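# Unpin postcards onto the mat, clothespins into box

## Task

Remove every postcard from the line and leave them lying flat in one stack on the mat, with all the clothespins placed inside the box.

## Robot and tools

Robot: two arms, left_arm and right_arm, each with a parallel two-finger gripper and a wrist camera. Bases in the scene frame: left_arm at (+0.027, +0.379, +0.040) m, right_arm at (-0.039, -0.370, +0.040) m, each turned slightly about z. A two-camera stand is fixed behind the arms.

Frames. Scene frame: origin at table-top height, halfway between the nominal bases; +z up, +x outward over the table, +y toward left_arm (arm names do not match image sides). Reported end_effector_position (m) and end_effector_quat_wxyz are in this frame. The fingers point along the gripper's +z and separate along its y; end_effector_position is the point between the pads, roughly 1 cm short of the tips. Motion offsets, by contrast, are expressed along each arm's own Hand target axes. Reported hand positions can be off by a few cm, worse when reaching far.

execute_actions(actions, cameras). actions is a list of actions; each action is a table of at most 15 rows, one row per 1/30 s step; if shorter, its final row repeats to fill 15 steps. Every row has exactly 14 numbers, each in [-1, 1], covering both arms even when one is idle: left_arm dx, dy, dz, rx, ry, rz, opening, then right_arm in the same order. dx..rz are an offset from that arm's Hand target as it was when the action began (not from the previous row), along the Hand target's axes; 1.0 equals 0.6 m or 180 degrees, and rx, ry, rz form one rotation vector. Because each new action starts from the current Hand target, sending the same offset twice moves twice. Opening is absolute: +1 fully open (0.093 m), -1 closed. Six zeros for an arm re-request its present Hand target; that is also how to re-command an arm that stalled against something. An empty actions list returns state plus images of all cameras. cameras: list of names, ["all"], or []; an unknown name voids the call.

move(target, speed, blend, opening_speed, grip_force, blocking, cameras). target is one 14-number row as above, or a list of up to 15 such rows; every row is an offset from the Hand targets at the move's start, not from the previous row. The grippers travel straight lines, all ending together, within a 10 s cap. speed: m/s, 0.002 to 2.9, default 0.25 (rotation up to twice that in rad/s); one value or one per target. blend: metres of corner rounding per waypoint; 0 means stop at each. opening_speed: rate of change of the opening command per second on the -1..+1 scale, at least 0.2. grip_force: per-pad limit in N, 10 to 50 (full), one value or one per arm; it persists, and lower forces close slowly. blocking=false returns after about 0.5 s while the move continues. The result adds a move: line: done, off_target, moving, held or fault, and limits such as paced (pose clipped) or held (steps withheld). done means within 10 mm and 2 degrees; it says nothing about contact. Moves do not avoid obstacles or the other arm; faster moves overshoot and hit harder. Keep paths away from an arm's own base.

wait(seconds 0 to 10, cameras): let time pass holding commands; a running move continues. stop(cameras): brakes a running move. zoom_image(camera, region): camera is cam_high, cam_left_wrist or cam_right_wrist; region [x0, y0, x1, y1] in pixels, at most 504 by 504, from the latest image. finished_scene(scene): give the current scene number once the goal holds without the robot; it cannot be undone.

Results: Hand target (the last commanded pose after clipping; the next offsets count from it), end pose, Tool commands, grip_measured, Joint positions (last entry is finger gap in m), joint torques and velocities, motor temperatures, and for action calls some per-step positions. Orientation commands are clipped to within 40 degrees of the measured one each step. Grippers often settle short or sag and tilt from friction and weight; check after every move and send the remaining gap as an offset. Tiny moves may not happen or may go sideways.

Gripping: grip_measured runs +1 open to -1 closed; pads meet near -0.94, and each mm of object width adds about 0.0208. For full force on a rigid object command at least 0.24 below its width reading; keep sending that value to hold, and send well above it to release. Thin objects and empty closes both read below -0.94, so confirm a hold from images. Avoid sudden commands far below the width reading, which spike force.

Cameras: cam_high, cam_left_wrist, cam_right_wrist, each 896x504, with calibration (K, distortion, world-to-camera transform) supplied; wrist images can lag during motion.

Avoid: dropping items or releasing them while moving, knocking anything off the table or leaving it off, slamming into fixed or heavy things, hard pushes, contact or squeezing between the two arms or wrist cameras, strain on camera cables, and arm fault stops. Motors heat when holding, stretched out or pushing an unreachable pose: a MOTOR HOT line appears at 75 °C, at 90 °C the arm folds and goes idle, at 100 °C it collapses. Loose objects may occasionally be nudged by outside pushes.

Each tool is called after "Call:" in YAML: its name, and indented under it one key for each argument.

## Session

Call:
execute_actions:
  actions: []

Call:
zoom_image:
  camera: "cam_high"
  region: [340, 90, 600, 350]

Scene clock: 0.00 s.
left_arm: end_effector_position=(+0.4092, +0.3809, +0.1140) grip_measured=+1.000 end_effector_quat_wxyz=(+0.540, -0.038, +0.840, +0.045) | right_arm: end_effector_position=(+0.3426, -0.3744, +0.1209) grip_measured=+1.000 end_effector_quat_wxyz=(+0.568, +0.011, +0.819, -0.077)
Joint positions: left_arm=[-0.014 1.549 0.374 0.741 -0.185 -0.048 0.093] | right_arm=[0.123 1.581 0.331 0.892 0.218 -0.04 0.093]
Joint velocities: within noise
Joint torques (N m): no reading
Motor temperatures (°C): left_arm=[23 26 30 28 23 25 22] | right_arm=[23 30 34 30 24 25 24]
Heat: left arm: 30 °C; right arm: 34 °C.
Hand target: left_arm +0.4140, +0.3806, +0.1246; +0.554, -0.040, +0.830, +0.043 | right_arm +0.3459, -0.3742, +0.1278; +0.577, +0.013, +0.813, -0.076
Tool commands: left_gripper/opening=+1.0 right_gripper/opening=+1.0
camera_calibration:
cam_left_wrist: T_world_to_cam=[[0.0931008, -0.994488, -0.048232, 0.346919], [-0.754633, -0.0388796, -0.654994, 0.438549], [0.649508, 0.0973779, -0.754093, -0.13111], [0, 0, 0, 1]] pos_world=[0.383802, 0.374824, 0.20511]
cam_right_wrist: T_world_to_cam=[[-0.1167, -0.987141, 0.109244, -0.34411], [-0.719713, 0.00825715, -0.694222, 0.372854], [0.684393, -0.15964, -0.711422, -0.125776], [0, 0, 0, 1]] pos_world=[0.314271, -0.362843, 0.206956]

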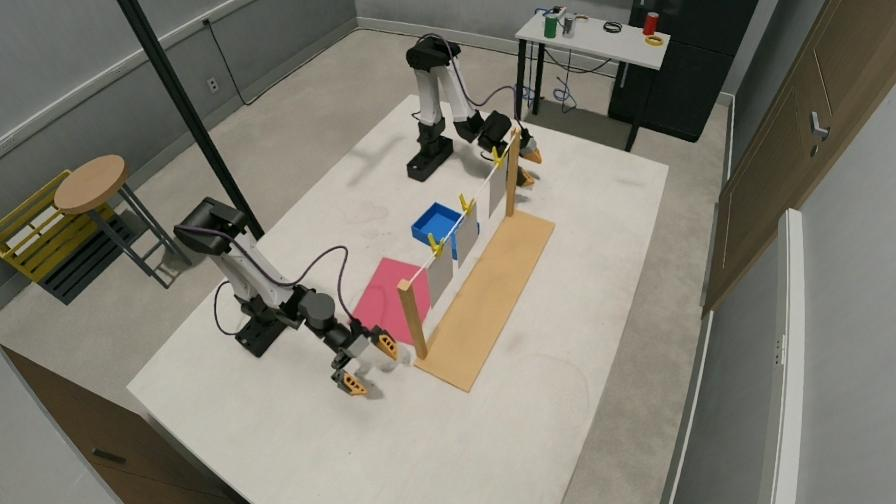

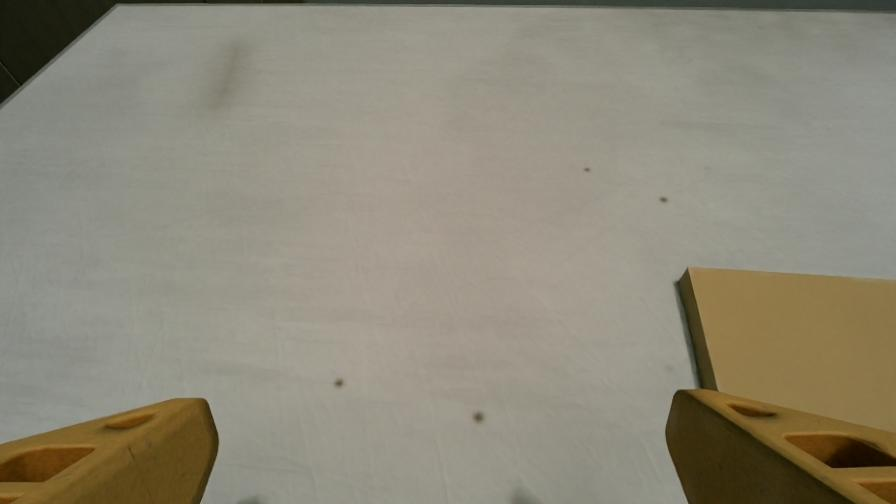

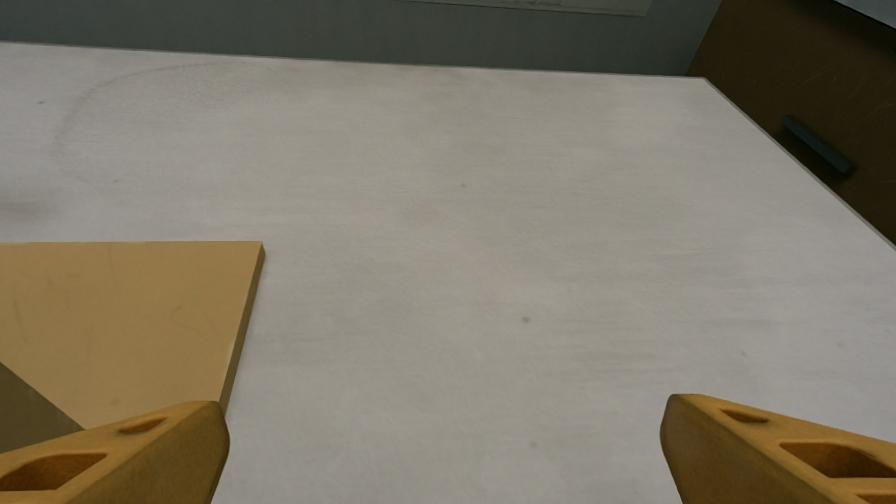

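Scaled by 1.938 from the camera's 896x504 image, which has a finer 1280x720 frame.

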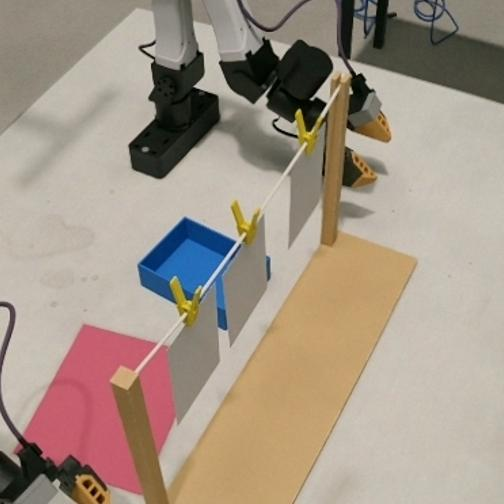

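Call:
move:
  target:
    - [-0.167,0.026,-0.248,0,0,0,0.1,0,0,0,0,0,0,-0.32]
    - [-0.326,-0.26,-0.43,0.401,0.052,0.212,0.1,-0.104,0.111,-0.158,-0.304,-0.114,-0.018,-0.32]
  blend: [0.05,0]
  speed: 0.3
  cameras: ["all"]

Scene clock: 48.30 s.
left_arm: end_effector_position=(+0.2702, +0.2034, +0.3911) grip_measured=+0.102 end_effector_quat_wxyz=(+0.357, +0.532, +0.716, -0.277) | right_arm: end_effector_position=(+0.2802, -0.2884, +0.2018) grip_measured=-0.319 end_effector_quat_wxyz=(+0.639, -0.285, +0.654, +0.288)
Joint positions: left_arm=[-0.151 1.356 1.712 -1.363 0.795 0.825 0.05] | right_arm=[-0.168 1.482 0.262 1.185 -1.042 -0.018 0.03]
Joint torques (N m): left_arm=[-0.69 -2.76 8.51 1.06 0.53 0.14] | right_arm=[-0.87 -3.21 7.53 2.01 -0.23 0.09]
Motor temperatures (°C): left_arm=[23 28 33 35 23 25 22] | right_arm=[23 33 36 38 24 25 24]
Heat: left arm: 35 °C; right arm: 38 °C.
Hand target: left_arm +0.2701, +0.1994, +0.3996; +0.365, +0.540, +0.704, -0.281 | right_arm +0.2853, -0.2911, +0.2098; +0.647, -0.287, +0.646, +0.287
Off the commanded pose: left_arm 0.009 m, 2 deg | right_arm 0.010 m, 1 deg.
move: done; blend cut to 0 m at target 1
camera_calibration:
cam_left_wrist: T_world_to_cam=[[-0.96591, -0.258808, 0.00600005, 0.311954], [-0.228854, 0.842825, -0.487106, 0.121241], [0.12101, -0.471874, -0.873322, 0.490575], [0, 0, 0, 1]] pos_world=[0.269701, 0.210041, 0.485616]
cam_right_wrist: T_world_to_cam=[[0.735088, -0.67767, -0.0201977, -0.398579], [-0.317302, -0.317554, -0.893576, 0.216874], [0.599136, 0.663266, -0.448457, 0.196418], [0, 0, 0, 1]] pos_world=[0.244124, -0.331514, 0.273828]

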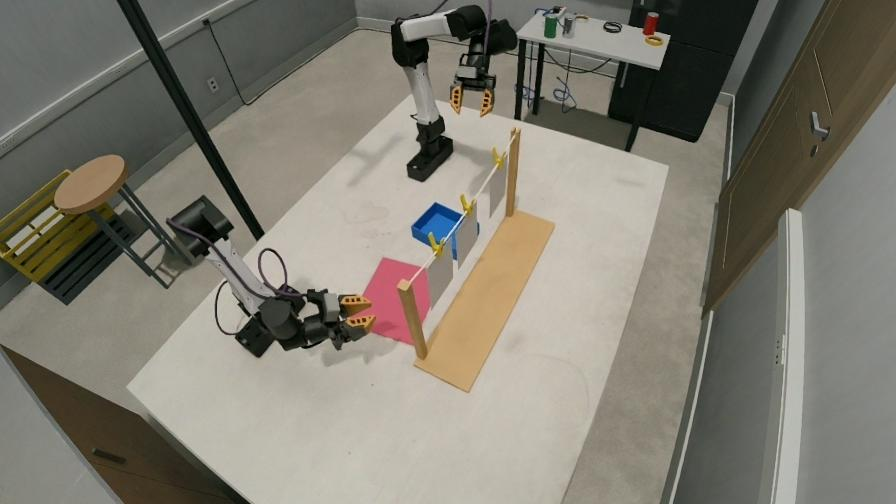

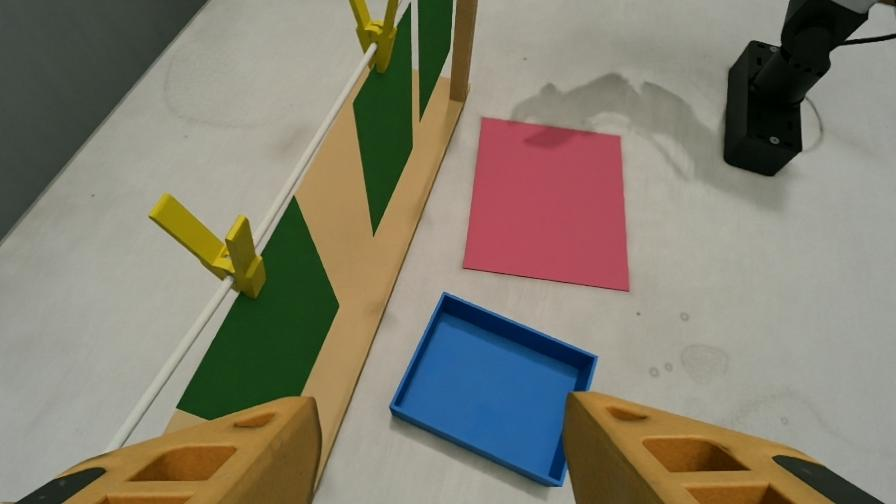

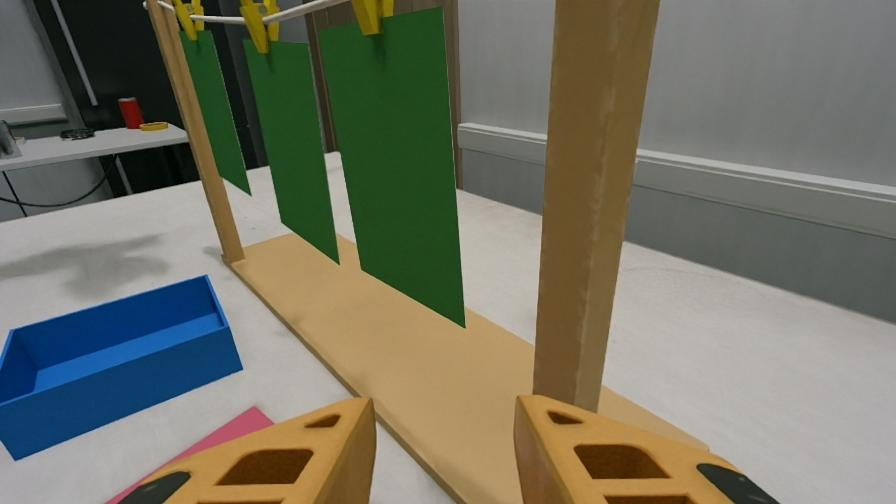

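Call:
move:
  target:
    - [0.03,0.02,0.13,-0.03,-0.07,-0.01,-0.32,-0.35,0,0,0,0,0,0.1]
    - [0.079,0.0595,0.343,-0.091,-0.193,-0.029,-0.32,-0.35,0.110,0.284,-0.130,0.164,-0.035,0.1]
  blend: [0.05,0]
  speed: 0.3
  cameras: ["all"]

Scene clock: 96.07 s.
left_arm: end_effector_position=(+0.3401, +0.0736, +0.2404) grip_measured=-0.318 end_effector_quat_wxyz=(+0.609, +0.348, +0.624, -0.345) | right_arm: end_effector_position=(+0.3491, -0.1222, +0.4156) grip_measured=+0.099 end_effector_quat_wxyz=(+0.399, -0.501, +0.707, +0.299)
Joint positions: left_arm=[-0.56 1.567 0.577 0.967 0.403 0.002 0.03] | right_arm=[0.346 1.895 2.283 -1.173 -0.782 -0.587 0.05]
Joint torques (N m): left_arm=[-0.53 -4.6 5.79 2.14 -0.15 0.02] | right_arm=[0.39 -7.12 9.02 1.62 -0.37 -0.18]
Heat: left arm: 35 °C; right arm: 40 °C.
Hand target: left_arm +0.3410, +0.0724, +0.2424; +0.617, +0.343, +0.619, -0.343 | right_arm +0.3501, -0.1204, +0.4199; +0.406, -0.509, +0.701, +0.293
Off the commanded pose: left_arm 0.003 m, 1 deg | right_arm 0.005 m, 2 deg.
move: done
camera_calibration:
cam_left_wrist: T_world_to_cam=[[-0.859954, -0.510168, -0.0144427, 0.334161], [-0.210822, 0.380854, -0.90028, 0.300414], [0.464795, -0.771155, -0.435071, 0.0890661], [0, 0, 0, 1]] pos_world=[0.309299, 0.124748, 0.314033]
cam_right_wrist: T_world_to_cam=[[0.943646, -0.329956, -0.0257227, -0.360346], [-0.286564, -0.775716, -0.562269, 0.278101], [0.16557, 0.537954, -0.826554, 0.433853], [0, 0, 0, 1]] pos_world=[0.3479, -0.136564, 0.505701]

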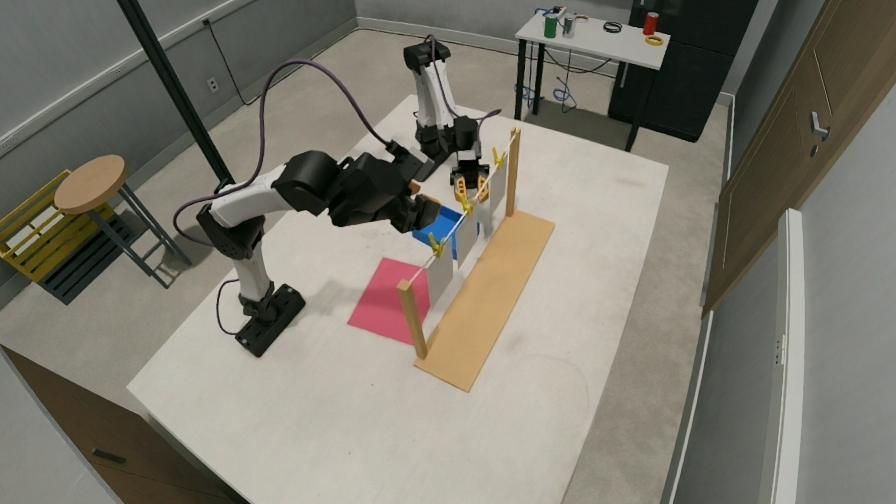

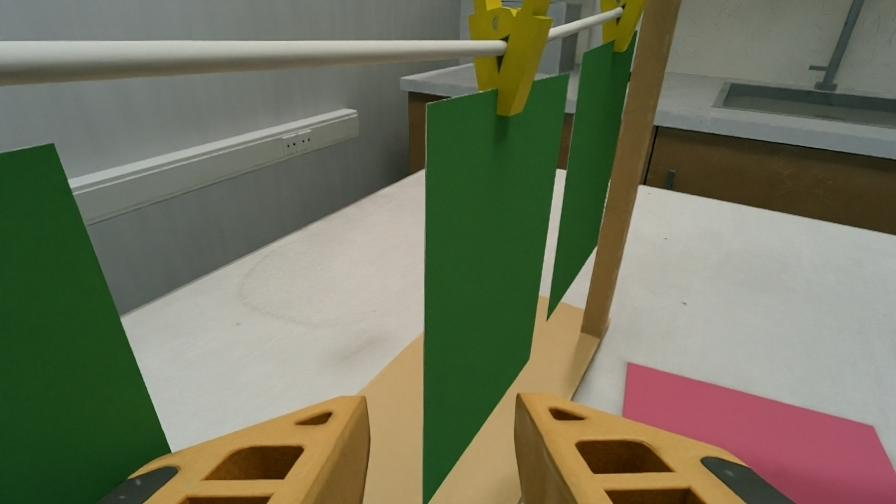

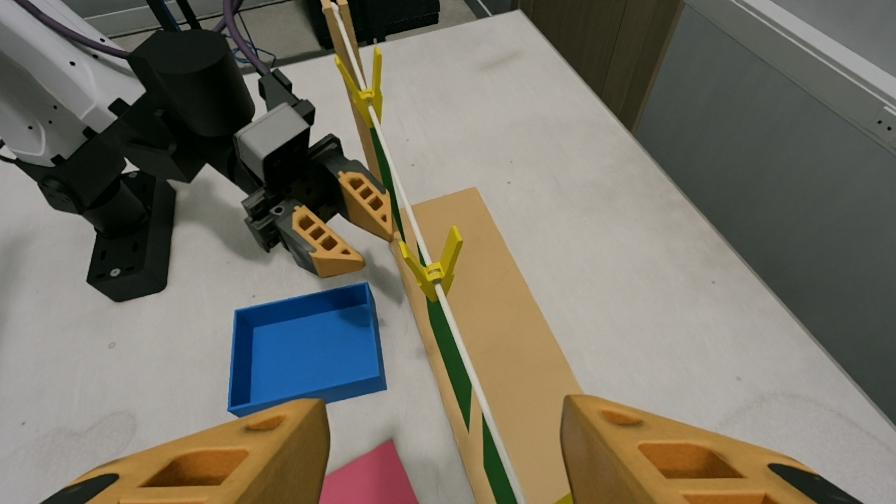

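Call:
move:
  target:
    - [0,-0.003,0.126,0,0,0,-0.32,0,0,0,0,0,0,0.1]
    - [0,-0.003,0.126,0,0,0,-1,0,0,0,0,0,0,0.1]
  speed: 0.12
  grip_force: [40,40]
  cameras: ["cam_left_wrist","cam_right_wrist"]

Scene clock: 110.97 s.
left_arm: end_effector_position=(+0.3735, +0.0110, +0.2351) grip_measured=-0.988 end_effector_quat_wxyz=(+0.607, +0.349, +0.624, -0.345) | right_arm: end_effector_position=(+0.3490, -0.1223, +0.4154) grip_measured=+0.099 end_effector_quat_wxyz=(+0.399, -0.501, +0.708, +0.299)
Joint positions: left_arm=[-0.65 1.808 0.831 0.952 0.317 0.001 0] | right_arm=[0.346 1.895 2.283 -1.174 -0.782 -0.587 0.05]
Joint torques (N m): left_arm=[-0.24 -6.52 8.43 1.94 -0.15 0.01] | right_arm=[0.4 -7.13 9.02 1.61 -0.35 -0.19]
Heat: left arm: 35 °C; right arm: 40 °C.
Hand target: left_arm +0.3795, +0.0073, +0.2420; +0.617, +0.343, +0.619, -0.343 | right_arm +0.3501, -0.1204, +0.4199; +0.406, -0.509, +0.701, +0.293
Off the commanded pose: left_arm 0.010 m, 1 deg | right_arm 0.005 m, 2 deg.
grip_force (N): 40, 40
move: done; target 2's new opening was sent with left_arm's hand 0.012 m and 2 deg from that target
camera_calibration:
cam_left_wrist: T_world_to_cam=[[-0.861905, -0.506857, -0.0146746, 0.331663], [-0.210152, 0.383399, -0.899356, 0.326009], [0.461471, -0.772076, -0.436971, 0.02464], [0, 0, 0, 1]] pos_world=[0.343003, 0.0621381, 0.308832]
cam_right_wrist: T_world_to_cam=[[0.943698, -0.329757, -0.0263683, -0.359917], [-0.286851, -0.775991, -0.561742, 0.27781], [0.164777, 0.537679, -0.826892, 0.434195], [0, 0, 0, 1]] pos_world=[0.347798, -0.136564, 0.505599]
Images, in order (width x height): cam_left_wrist 896x504, cam_right_wrist 896x504.

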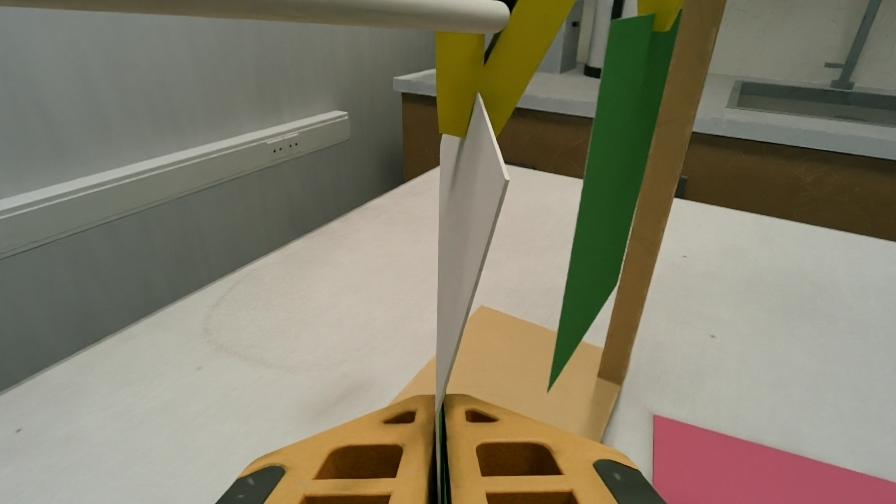

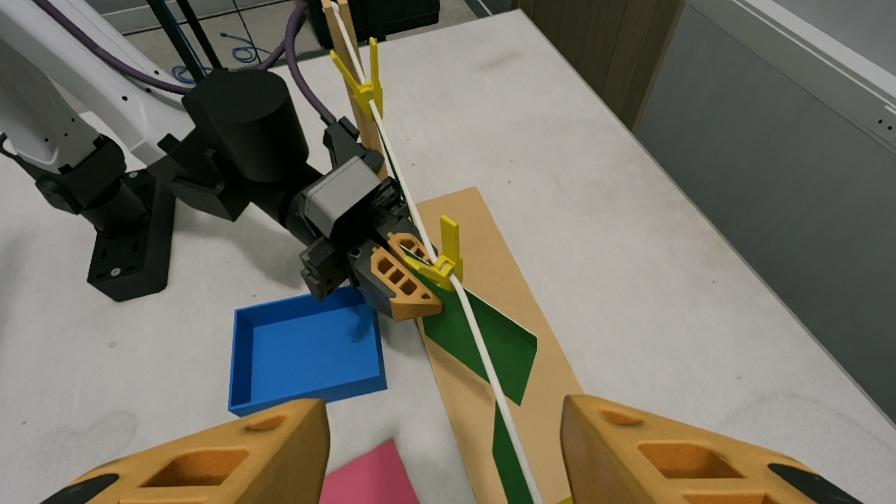

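Call:
move:
  target: [0,-0.006,-0.008,0.078,0,0,-1,-0.054,0.010,0.1805,-0.056,0.033,-0.036,0.1]
  speed: 0.15
  cameras: ["cam_left_wrist","cam_right_wrist"]

Scene clock: 125.77 s.
left_arm: end_effector_position=(+0.3658, +0.0104, +0.2349) grip_measured=-0.988 end_effector_quat_wxyz=(+0.561, +0.417, +0.580, -0.417) | right_arm: end_effector_position=(+0.3757, -0.0169, +0.3852) grip_measured=+0.099 end_effector_quat_wxyz=(+0.392, -0.561, +0.659, +0.310)
Joint positions: left_arm=[-0.565 1.848 0.884 0.936 0.637 0.001 0] | right_arm=[0.537 2.325 2.838 -1.246 -0.73 -0.577 0.05]
Joint torques (N m): left_arm=[0.95 -6.75 8.75 1.83 0.05 0.04] | right_arm=[0.29 -10.1 8.44 1.93 -0.33 0.11]
Motor temperatures (°C): left_arm=[23 28 35 37 23 25 22] | right_arm=[23 35 41 37 24 25 24]
Heat: left arm: 37 °C; right arm: 41 °C.
Hand target: left_arm +0.3740, +0.0095, +0.2423; +0.571, +0.416, +0.573, -0.416 | right_arm +0.3785, -0.0138, +0.3939; +0.338, -0.596, +0.662, +0.304
Off the commanded pose: left_arm 0.011 m, 1 deg | right_arm 0.010 m, 7 deg.
elbow stopped short (right arm): the move would have taken joint 3 (elbow) straighter than the controller allows.
grip_force (N): 40, 40
move: off_target (left_arm, right_arm)
camera_calibration:
cam_left_wrist: T_world_to_cam=[[-0.956283, -0.29238, -0.00602548, 0.354912], [-0.122179, 0.418159, -0.90012, 0.29207], [0.265697, -0.860033, -0.435601, 0.0998232], [0, 0, 0, 1]] pos_world=[0.348558, 0.0674884, 0.30852]
cam_right_wrist: T_world_to_cam=[[0.98181, -0.187682, 0.0287019, -0.384352], [-0.138916, -0.813145, -0.565241, 0.295469], [0.129425, 0.550972, -0.824426, 0.360722], [0, 0, 0, 1]] pos_world=[0.37172, -0.030625, 0.475432]
Images, in order (width x height): cam_left_wrist 896x504, cam_right_wrist 896x504.

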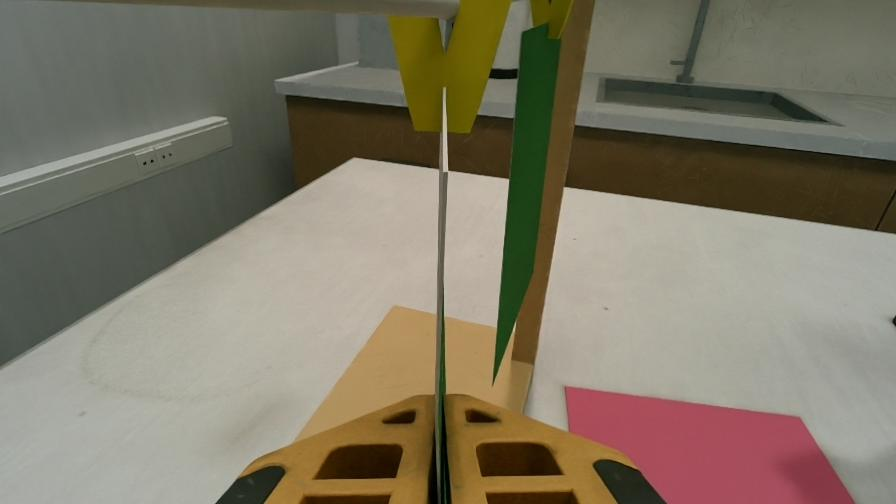

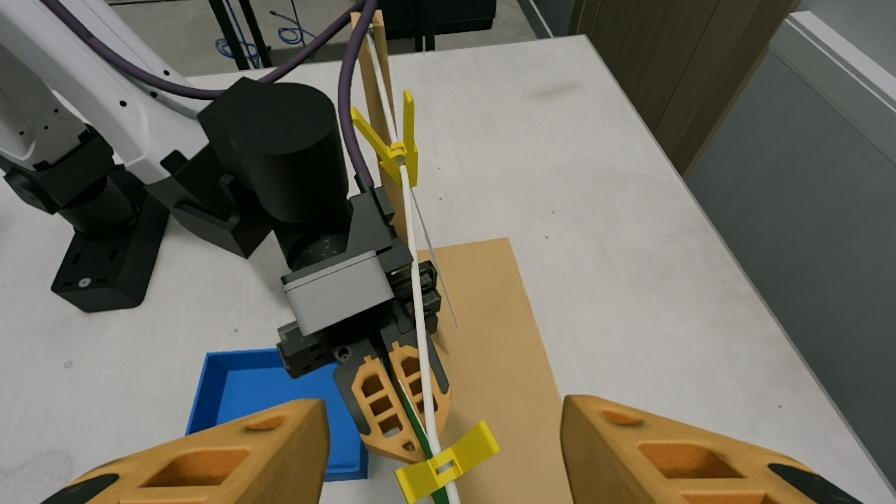

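Call:
move:
  target: [0,0,0,0,0,0,-1,0.08,-0.004,0.071,0,0,0,0.1]
  speed: 0.1
  cameras: ["cam_left_wrist","cam_right_wrist"]

Scene clock: 138.77 s.
left_arm: end_effector_position=(+0.3657, +0.0103, +0.2349) grip_measured=-0.988 end_effector_quat_wxyz=(+0.561, +0.418, +0.580, -0.417) | right_arm: end_effector_position=(+0.3838, -0.0130, +0.3315) grip_measured=+0.099 end_effector_quat_wxyz=(+0.343, -0.584, +0.669, +0.306)
Joint positions: left_arm=[-0.565 1.848 0.884 0.936 0.638 0.001 0] | right_arm=[0.537 2.412 2.838 -1.308 -0.726 -0.668 0.05]
Joint torques (N m): left_arm=[0.9 -6.72 8.79 1.82 0.05 0.04] | right_arm=[1.01 -10.19 7.99 1.51 -0.37 -0.19]
Heat: left arm: 38 °C; right arm: 41 °C.
Hand target: left_arm +0.3740, +0.0095, +0.2423; +0.571, +0.416, +0.573, -0.416 | right_arm +0.3817, -0.0078, +0.3299; +0.338, -0.596, +0.662, +0.304
Off the commanded pose: left_arm 0.011 m, 1 deg | right_arm 0.006 m, 2 deg.
grip_force (N): 40, 40
move: off_target (left_arm)
camera_calibration:
cam_left_wrist: T_world_to_cam=[[-0.956394, -0.292015, -0.00608016, 0.354942], [-0.121971, 0.418217, -0.900121, 0.291995], [0.265392, -0.860129, -0.435598, 0.0999345], [0, 0, 0, 1]] pos_world=[0.348558, 0.0674878, 0.30852]
cam_right_wrist: T_world_to_cam=[[0.989974, -0.140849, -0.0106422, -0.379527], [-0.128204, -0.864355, -0.486265, 0.238409], [0.0592911, 0.482754, -0.873747, 0.355574], [0, 0, 0, 1]] pos_world=[0.385205, -0.0190409, 0.422572]
Images, in order (width x height): cam_left_wrist 896x504, cam_right_wrist 896x504.

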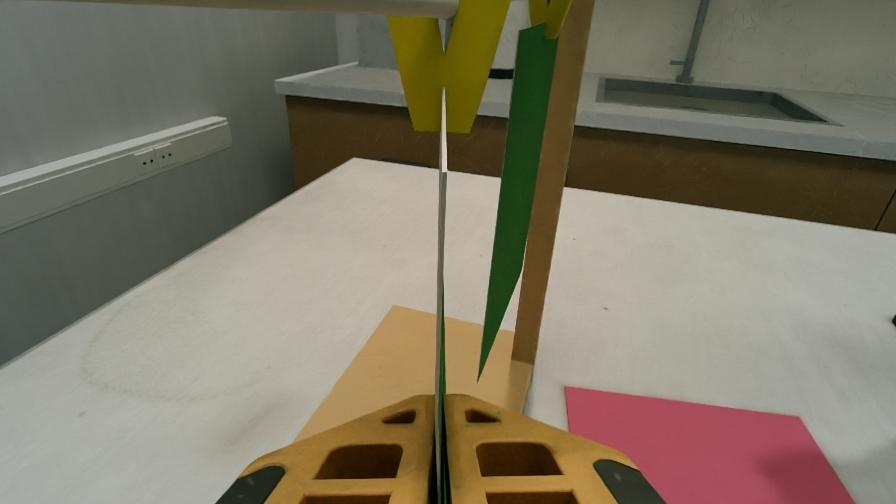

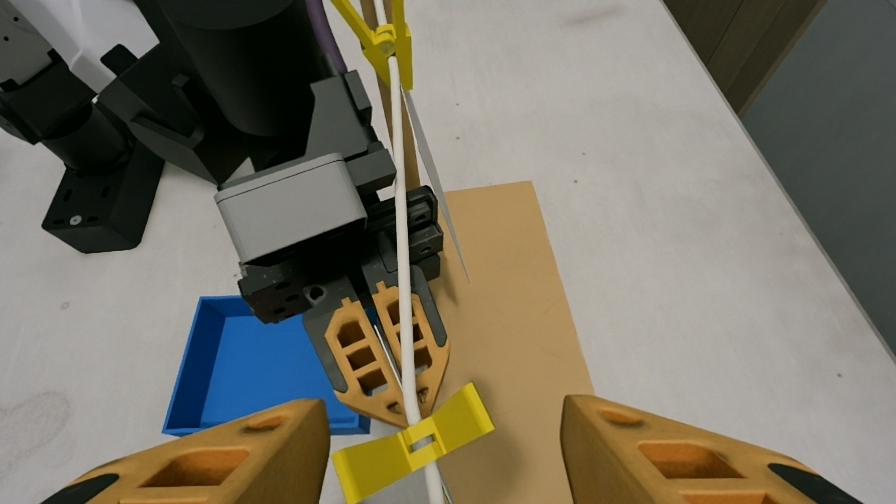

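Call:
move:
  target:
    - [0,0,0,0,0,0,-1,0.0115,0.011,0.011,0,0,0,0.1]
    - [0,0,0,0,0,0,-1,0.0115,0.011,0.011,0,0,0,-1]
  speed: 0.1
  cameras: ["cam_left_wrist","cam_right_wrist"]

Scene clock: 151.93 s.
left_arm: end_effector_position=(+0.3661, +0.0102, +0.2353) grip_measured=-0.988 end_effector_quat_wxyz=(+0.561, +0.418, +0.580, -0.417) | right_arm: end_effector_position=(+0.3815, -0.0073, +0.3001) grip_measured=-0.624 end_effector_quat_wxyz=(+0.317, -0.590, +0.676, +0.308)
Joint positions: left_arm=[-0.564 1.848 0.887 0.932 0.639 0.001 0] | right_arm=[0.55 2.341 2.593 -1.194 -0.719 -0.682 0.015]
Joint velocities: left_arm=[within noise] | right_arm=[-0.007 -0.002 -0.022 -0.007 0.022 0.022 -0.004]
Joint torques (N m): left_arm=[0.83 -6.72 8.38 1.87 0.05 0.02] | right_arm=[0.69 -15.15 5.85 1.67 -0.41 -0.07]
Motor temperatures (°C): left_arm=[23 29 38 39 23 25 23] | right_arm=[23 41 41 37 24 25 24]
Heat: left arm: 39 °C; right arm: 41 °C.
Hand target: left_arm +0.3738, +0.0094, +0.2422; +0.571, +0.416, +0.573, -0.416 | right_arm +0.3753, -0.0059, +0.3203; +0.338, -0.595, +0.662, +0.304
Off the commanded pose: left_arm 0.011 m, 1 deg | right_arm 0.021 m, 3 deg.
grip_force (N): 40, 40
move: off_target (left_arm, right_arm); target 2's new opening was sent with right_arm's hand 0.023 m and 3 deg from that target
camera_calibration:
cam_left_wrist: T_world_to_cam=[[-0.956736, -0.290904, -0.00555166, 0.355247], [-0.122092, 0.418714, -0.899873, 0.292522], [0.264101, -0.860263, -0.436116, 0.100464], [0, 0, 0, 1]] pos_world=[0.34906, 0.0672851, 0.309019]
cam_right_wrist: T_world_to_cam=[[0.99114, -0.125263, -0.0441708, -0.366947], [-0.131681, -0.8832, -0.45013, 0.218077], [0.0173728, 0.451959, -0.89187, 0.346806], [0, 0, 0, 1]] pos_world=[0.386387, -0.0101007, 0.391261]
Images, in order (width x height): cam_left_wrist 896x504, cam_right_wrist 896x504.

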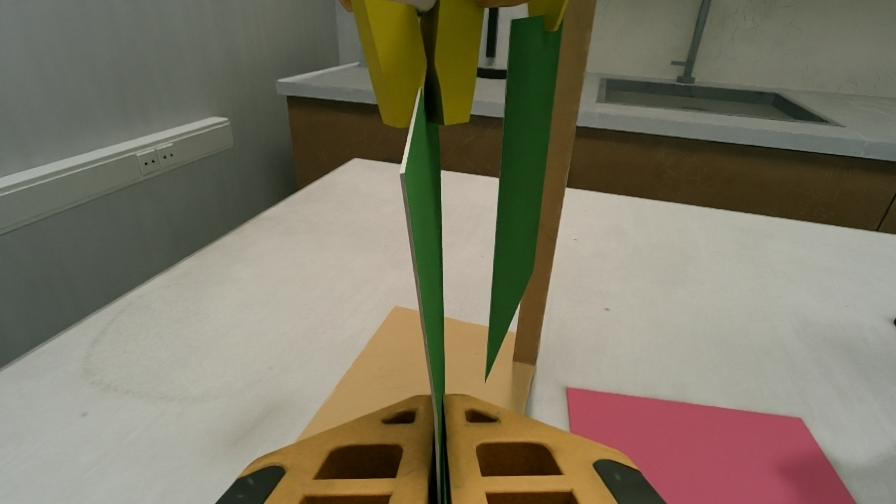

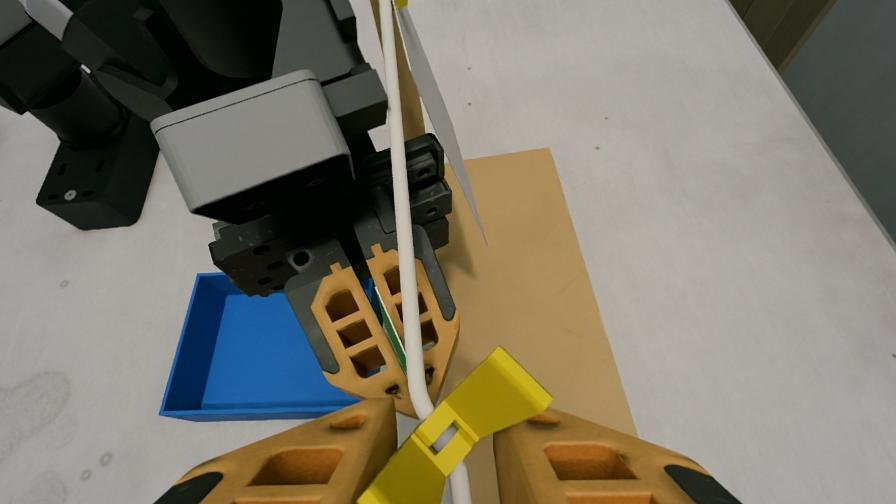

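Call:
move:
  target:
    - [0,0,0,0,0,0,-0.32,0,0,0,0,0,0,0.1]
    - [0.083,0,0,0,0,0,-0.32,-0.094,0,-0.069,0,0,0,0.1]
    - [0.083,0.007,0.005,0.072,0,0,-0.32,-0.094,0,-0.069,0,0,0,0.1]
  speed: 0.1
  cameras: ["cam_left_wrist","cam_right_wrist"]

Scene clock: 181.00 s.
left_arm: end_effector_position=(+0.3726, +0.0092, +0.1930) grip_measured=-0.322 end_effector_quat_wxyz=(+0.522, +0.477, +0.522, -0.476) | right_arm: end_effector_position=(+0.3789, -0.0093, +0.3713) grip_measured=+0.099 end_effector_quat_wxyz=(+0.381, -0.561, +0.666, +0.310)
Joint positions: left_arm=[-0.487 2.08 0.981 1.097 0.932 0.002 0.03] | right_arm=[0.55 2.355 2.845 -1.245 -0.715 -0.571 0.05]
Joint torques (N m): left_arm=[0.59 -7.5 7.82 1.52 0.1 0.02] | right_arm=[0.8 -12.48 7.87 1.91 -0.35 0.11]
Motor temperatures (°C): left_arm=[23 29 37 40 23 25 23] | right_arm=[23 48 38 37 24 25 24]
Heat: left arm: 40 °C; right arm: 48 °C.
Hand target: left_arm +0.3787, +0.0081, +0.1924; +0.520, +0.478, +0.522, -0.478 | right_arm +0.3752, -0.0063, +0.3904; +0.338, -0.596, +0.662, +0.304
Off the commanded pose: left_arm 0.006 m, 0 deg | right_arm 0.020 m, 6 deg.
elbow stopped short (right arm): the move would have taken joint 3 (elbow) straighter than the controller allows.
grip_force (N): 40, 40
move: off_target (right_arm)
camera_calibration:
cam_left_wrist: T_world_to_cam=[[-0.996615, -0.0790617, -0.0225428, 0.377159], [-0.0125172, 0.416927, -0.908854, 0.216534], [0.0812542, -0.905495, -0.416505, 0.144184], [0, 0, 0, 1]] pos_world=[0.366877, 0.0700978, 0.265353]
cam_right_wrist: T_world_to_cam=[[0.982001, -0.18838, 0.013685, -0.380174], [-0.15024, -0.822979, -0.547844, 0.291898], [0.114465, 0.535927, -0.836469, 0.354648], [0, 0, 0, 1]] pos_world=[0.376591, -0.0214566, 0.461769]
Images, in order (width x height): cam_left_wrist 896x504, cam_right_wrist 896x504.

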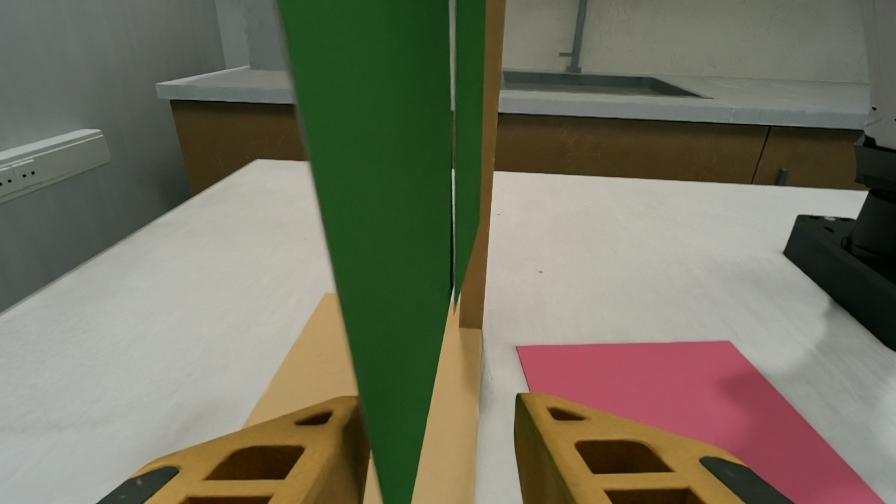

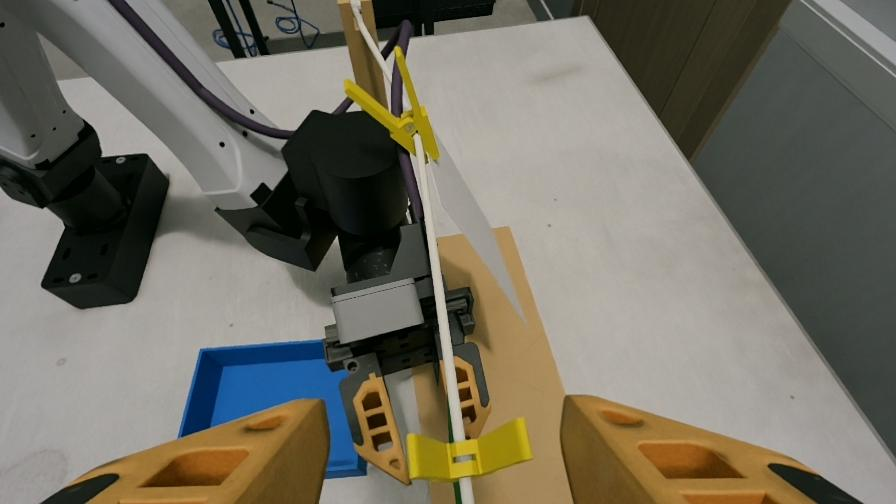

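Call:
move:
  target:
    - [0,0,0,0,0,0,-1,0.03,0,0.03,0,0,0,0.1]
    - [0,0,0,0,0,0,-1,0.057,-0.004,0.0545,0,0,0,0.1]
  speed: 0.1
  cameras: ["cam_left_wrist","cam_right_wrist"]

Scene clock: 191.80 s.
left_arm: end_effector_position=(+0.3718, +0.0092, +0.1912) grip_measured=-0.988 end_effector_quat_wxyz=(+0.518, +0.478, +0.524, -0.478) | right_arm: end_effector_position=(+0.3809, -0.0038, +0.3454) grip_measured=+0.099 end_effector_quat_wxyz=(+0.360, -0.579, +0.665, +0.306)
Joint positions: left_arm=[-0.487 2.08 0.981 1.088 0.937 0.004 0] | right_arm=[0.557 2.398 2.845 -1.269 -0.714 -0.624 0.05]
Joint torques (N m): left_arm=[0.64 -7.53 7.9 1.58 0.06 -0.01] | right_arm=[0.8 -10.19 7.98 1.51 -0.35 -0.15]
Heat: left arm: 39 °C; right arm: 51 °C.
Hand target: left_arm +0.3787, +0.0081, +0.1924; +0.520, +0.478, +0.522, -0.478 | right_arm +0.3783, -0.0001, +0.3434; +0.338, -0.596, +0.662, +0.304
Off the commanded pose: left_arm 0.007 m, 0 deg | right_arm 0.005 m, 3 deg.
elbow stopped short (right arm): the move would have taken joint 3 (elbow) straighter than the controller allows.
grip_force (N): 40, 40
move: off_target (right_arm)
camera_calibration:
cam_left_wrist: T_world_to_cam=[[-0.997097, -0.074348, -0.016417, 0.375339], [-0.0165237, 0.421779, -0.906548, 0.21595], [0.0743244, -0.903645, -0.421784, 0.147022], [0, 0, 0, 1]] pos_world=[0.366891, 0.0696785, 0.263942]
cam_right_wrist: T_world_to_cam=[[0.988183, -0.153126, 0.00681509, -0.380526], [-0.128152, -0.849775, -0.511331, 0.261473], [0.0840892, 0.504415, -0.859357, 0.349168], [0, 0, 0, 1]] pos_world=[0.380176, -0.012201, 0.436353]
Images, in order (width x height): cam_left_wrist 896x504, cam_right_wrist 896x504.

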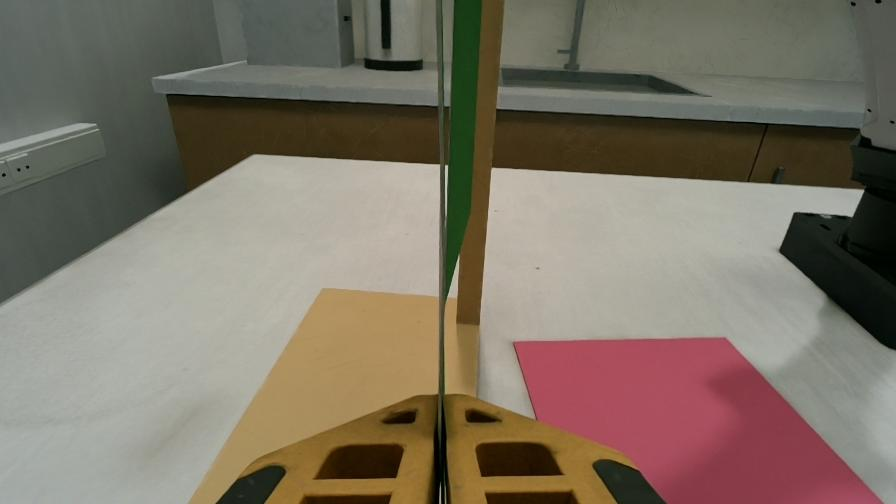

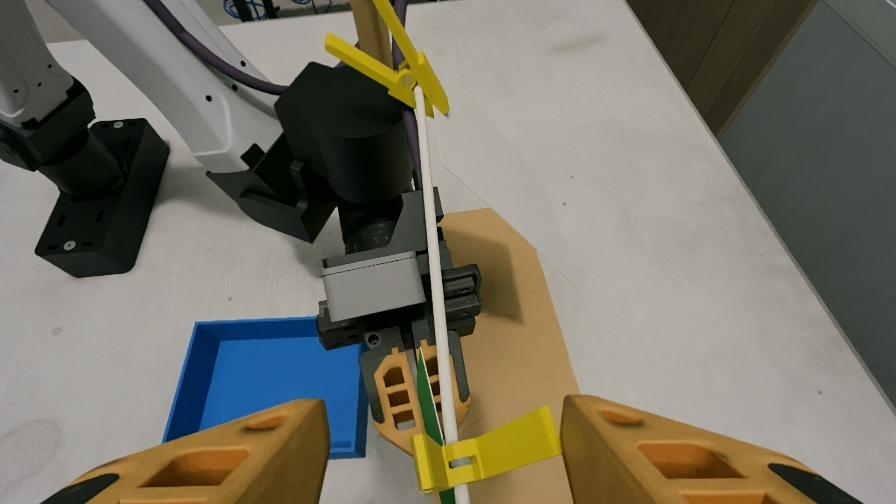

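Call:
move:
  target: [0,0.025,0.002,0,0,0,-1,0,0,0,0,0,0,0.1]
  speed: 0.1
  cameras: ["cam_left_wrist","cam_right_wrist"]

Scene clock: 201.33 s.
left_arm: end_effector_position=(+0.3859, +0.0092, +0.1882) grip_measured=-0.988 end_effector_quat_wxyz=(+0.516, +0.479, +0.526, -0.477) | right_arm: end_effector_position=(+0.3809, -0.0038, +0.3454) grip_measured=+0.099 end_effector_quat_wxyz=(+0.360, -0.579, +0.664, +0.306)
Joint positions: left_arm=[-0.468 2.117 1.038 1.059 0.956 0.009 0] | right_arm=[0.557 2.398 2.845 -1.269 -0.714 -0.626 0.05]
Joint torques (N m): left_arm=[0.68 -8.16 8.43 1.59 0.07 -0.06] | right_arm=[0.81 -10.22 7.99 1.51 -0.36 -0.16]
Heat: left arm: 39 °C; right arm: 49 °C.
Hand target: left_arm +0.3938, +0.0082, +0.1923; +0.520, +0.478, +0.522, -0.478 | right_arm +0.3783, -0.0001, +0.3434; +0.338, -0.595, +0.662, +0.304
Off the commanded pose: left_arm 0.009 m, 1 deg | right_arm 0.005 m, 3 deg.
elbow stopped short (right arm): the move would have taken joint 3 (elbow) straighter than the controller allows.
grip_force (N): 40, 40
move: off_target (right_arm)
camera_calibration:
cam_left_wrist: T_world_to_cam=[[-0.997203, -0.0734886, -0.0136017, 0.388788], [-0.0190577, 0.426018, -0.904514, 0.213872], [0.072266, -0.901725, -0.426227, 0.146395], [0, 0, 0, 1]] pos_world=[0.381198, 0.0694664, 0.261136]
cam_right_wrist: T_world_to_cam=[[0.988281, -0.152443, 0.00780704, -0.380889], [-0.12706, -0.84991, -0.511379, 0.261065], [0.0845917, 0.504394, -0.85932, 0.34897], [0, 0, 0, 1]] pos_world=[0.380076, -0.0122006, 0.436353]
Images, in order (width x height): cam_left_wrist 896x504, cam_right_wrist 896x504.

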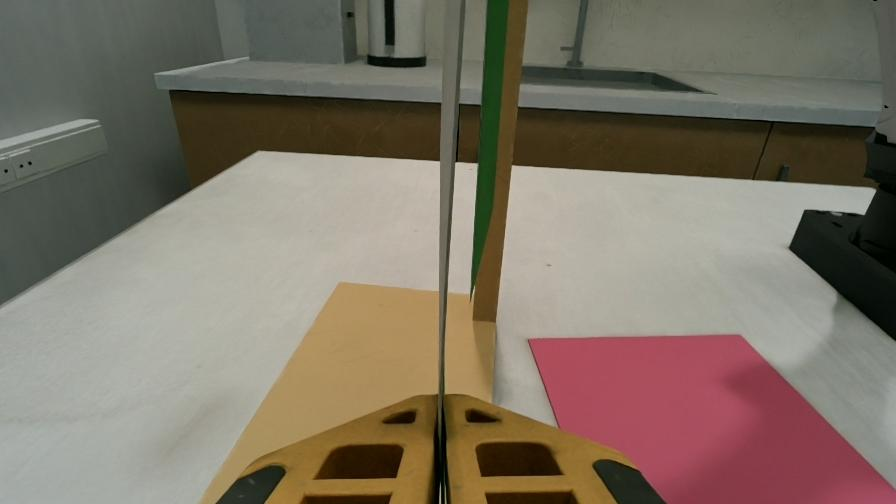

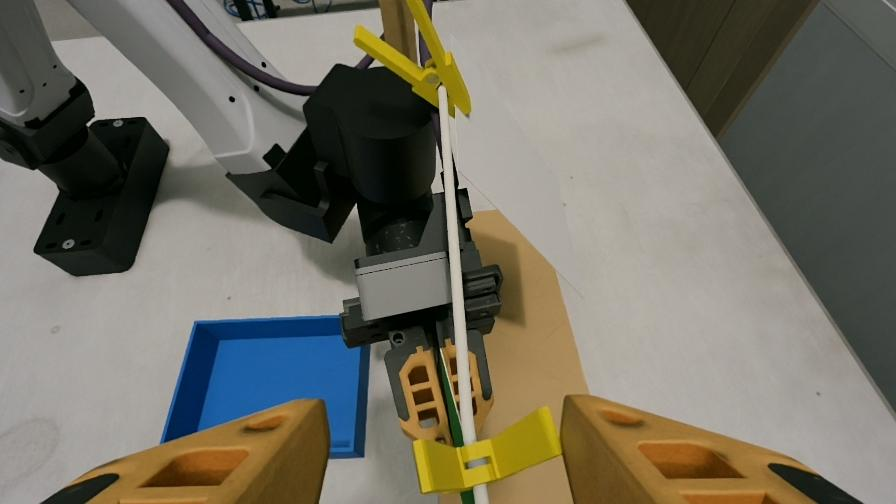

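Call:
move:
  target: [0,0,0,0,0,0,-1,0.028,-0.0115,0.028,0,0,0,0.1]
  speed: 0.1
  cameras: ["cam_right_wrist"]

Scene clock: 210.83 s.
left_arm: end_effector_position=(+0.3850, +0.0092, +0.1861) grip_measured=-0.988 end_effector_quat_wxyz=(+0.511, +0.479, +0.529, -0.480) | right_arm: end_effector_position=(+0.3876, +0.0000, +0.3322) grip_measured=+0.099 end_effector_quat_wxyz=(-0.359, +0.589, -0.658, -0.302)
Joint positions: left_arm=[-0.468 2.117 1.038 1.047 0.962 0.009 0] | right_arm=[0.557 2.427 2.845 -1.253 -0.714 -0.658 0.05]
Joint torques (N m): left_arm=[0.7 -8.1 8.31 1.69 0.03 -0.06] | right_arm=[0.55 -9.69 7.05 1.4 -0.39 -0.12]
Heat: left arm: 38 °C; right arm: 48 °C.
Hand target: left_arm +0.3938, +0.0082, +0.1923; +0.520, +0.478, +0.522, -0.478 | right_arm +0.3856, +0.0028, +0.3201; +0.338, -0.596, +0.662, +0.304
Off the commanded pose: left_arm 0.011 m, 1 deg | right_arm 0.013 m, 3 deg.
grip_force (N): 40, 40
move: off_target (left_arm, right_arm)
camera_calibration:
cam_right_wrist: T_world_to_cam=[[0.990603, -0.134612, 0.0241817, -0.393179], [-0.104172, -0.857197, -0.504342, 0.247137], [0.0886188, 0.497084, -0.863165, 0.334802], [0, 0, 0, 1]] pos_world=[0.38556, -0.00750598, 0.423139]
Images, in order (width x height): cam_right_wrist 896x504.

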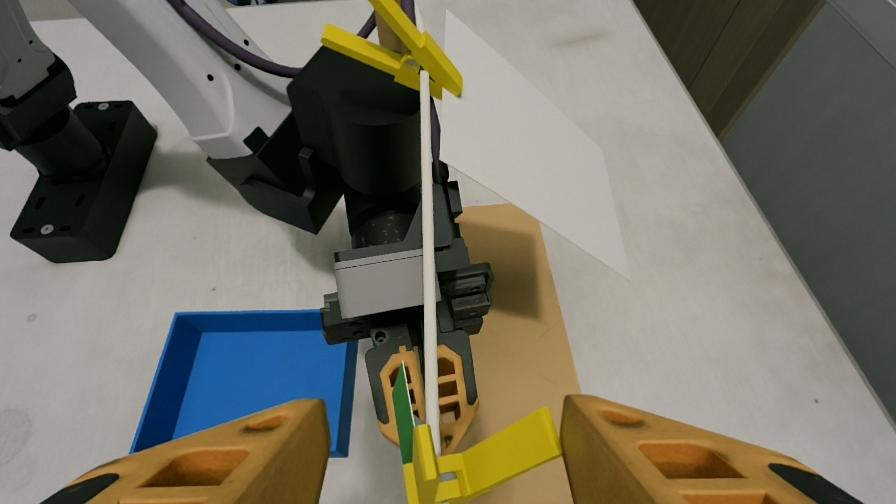

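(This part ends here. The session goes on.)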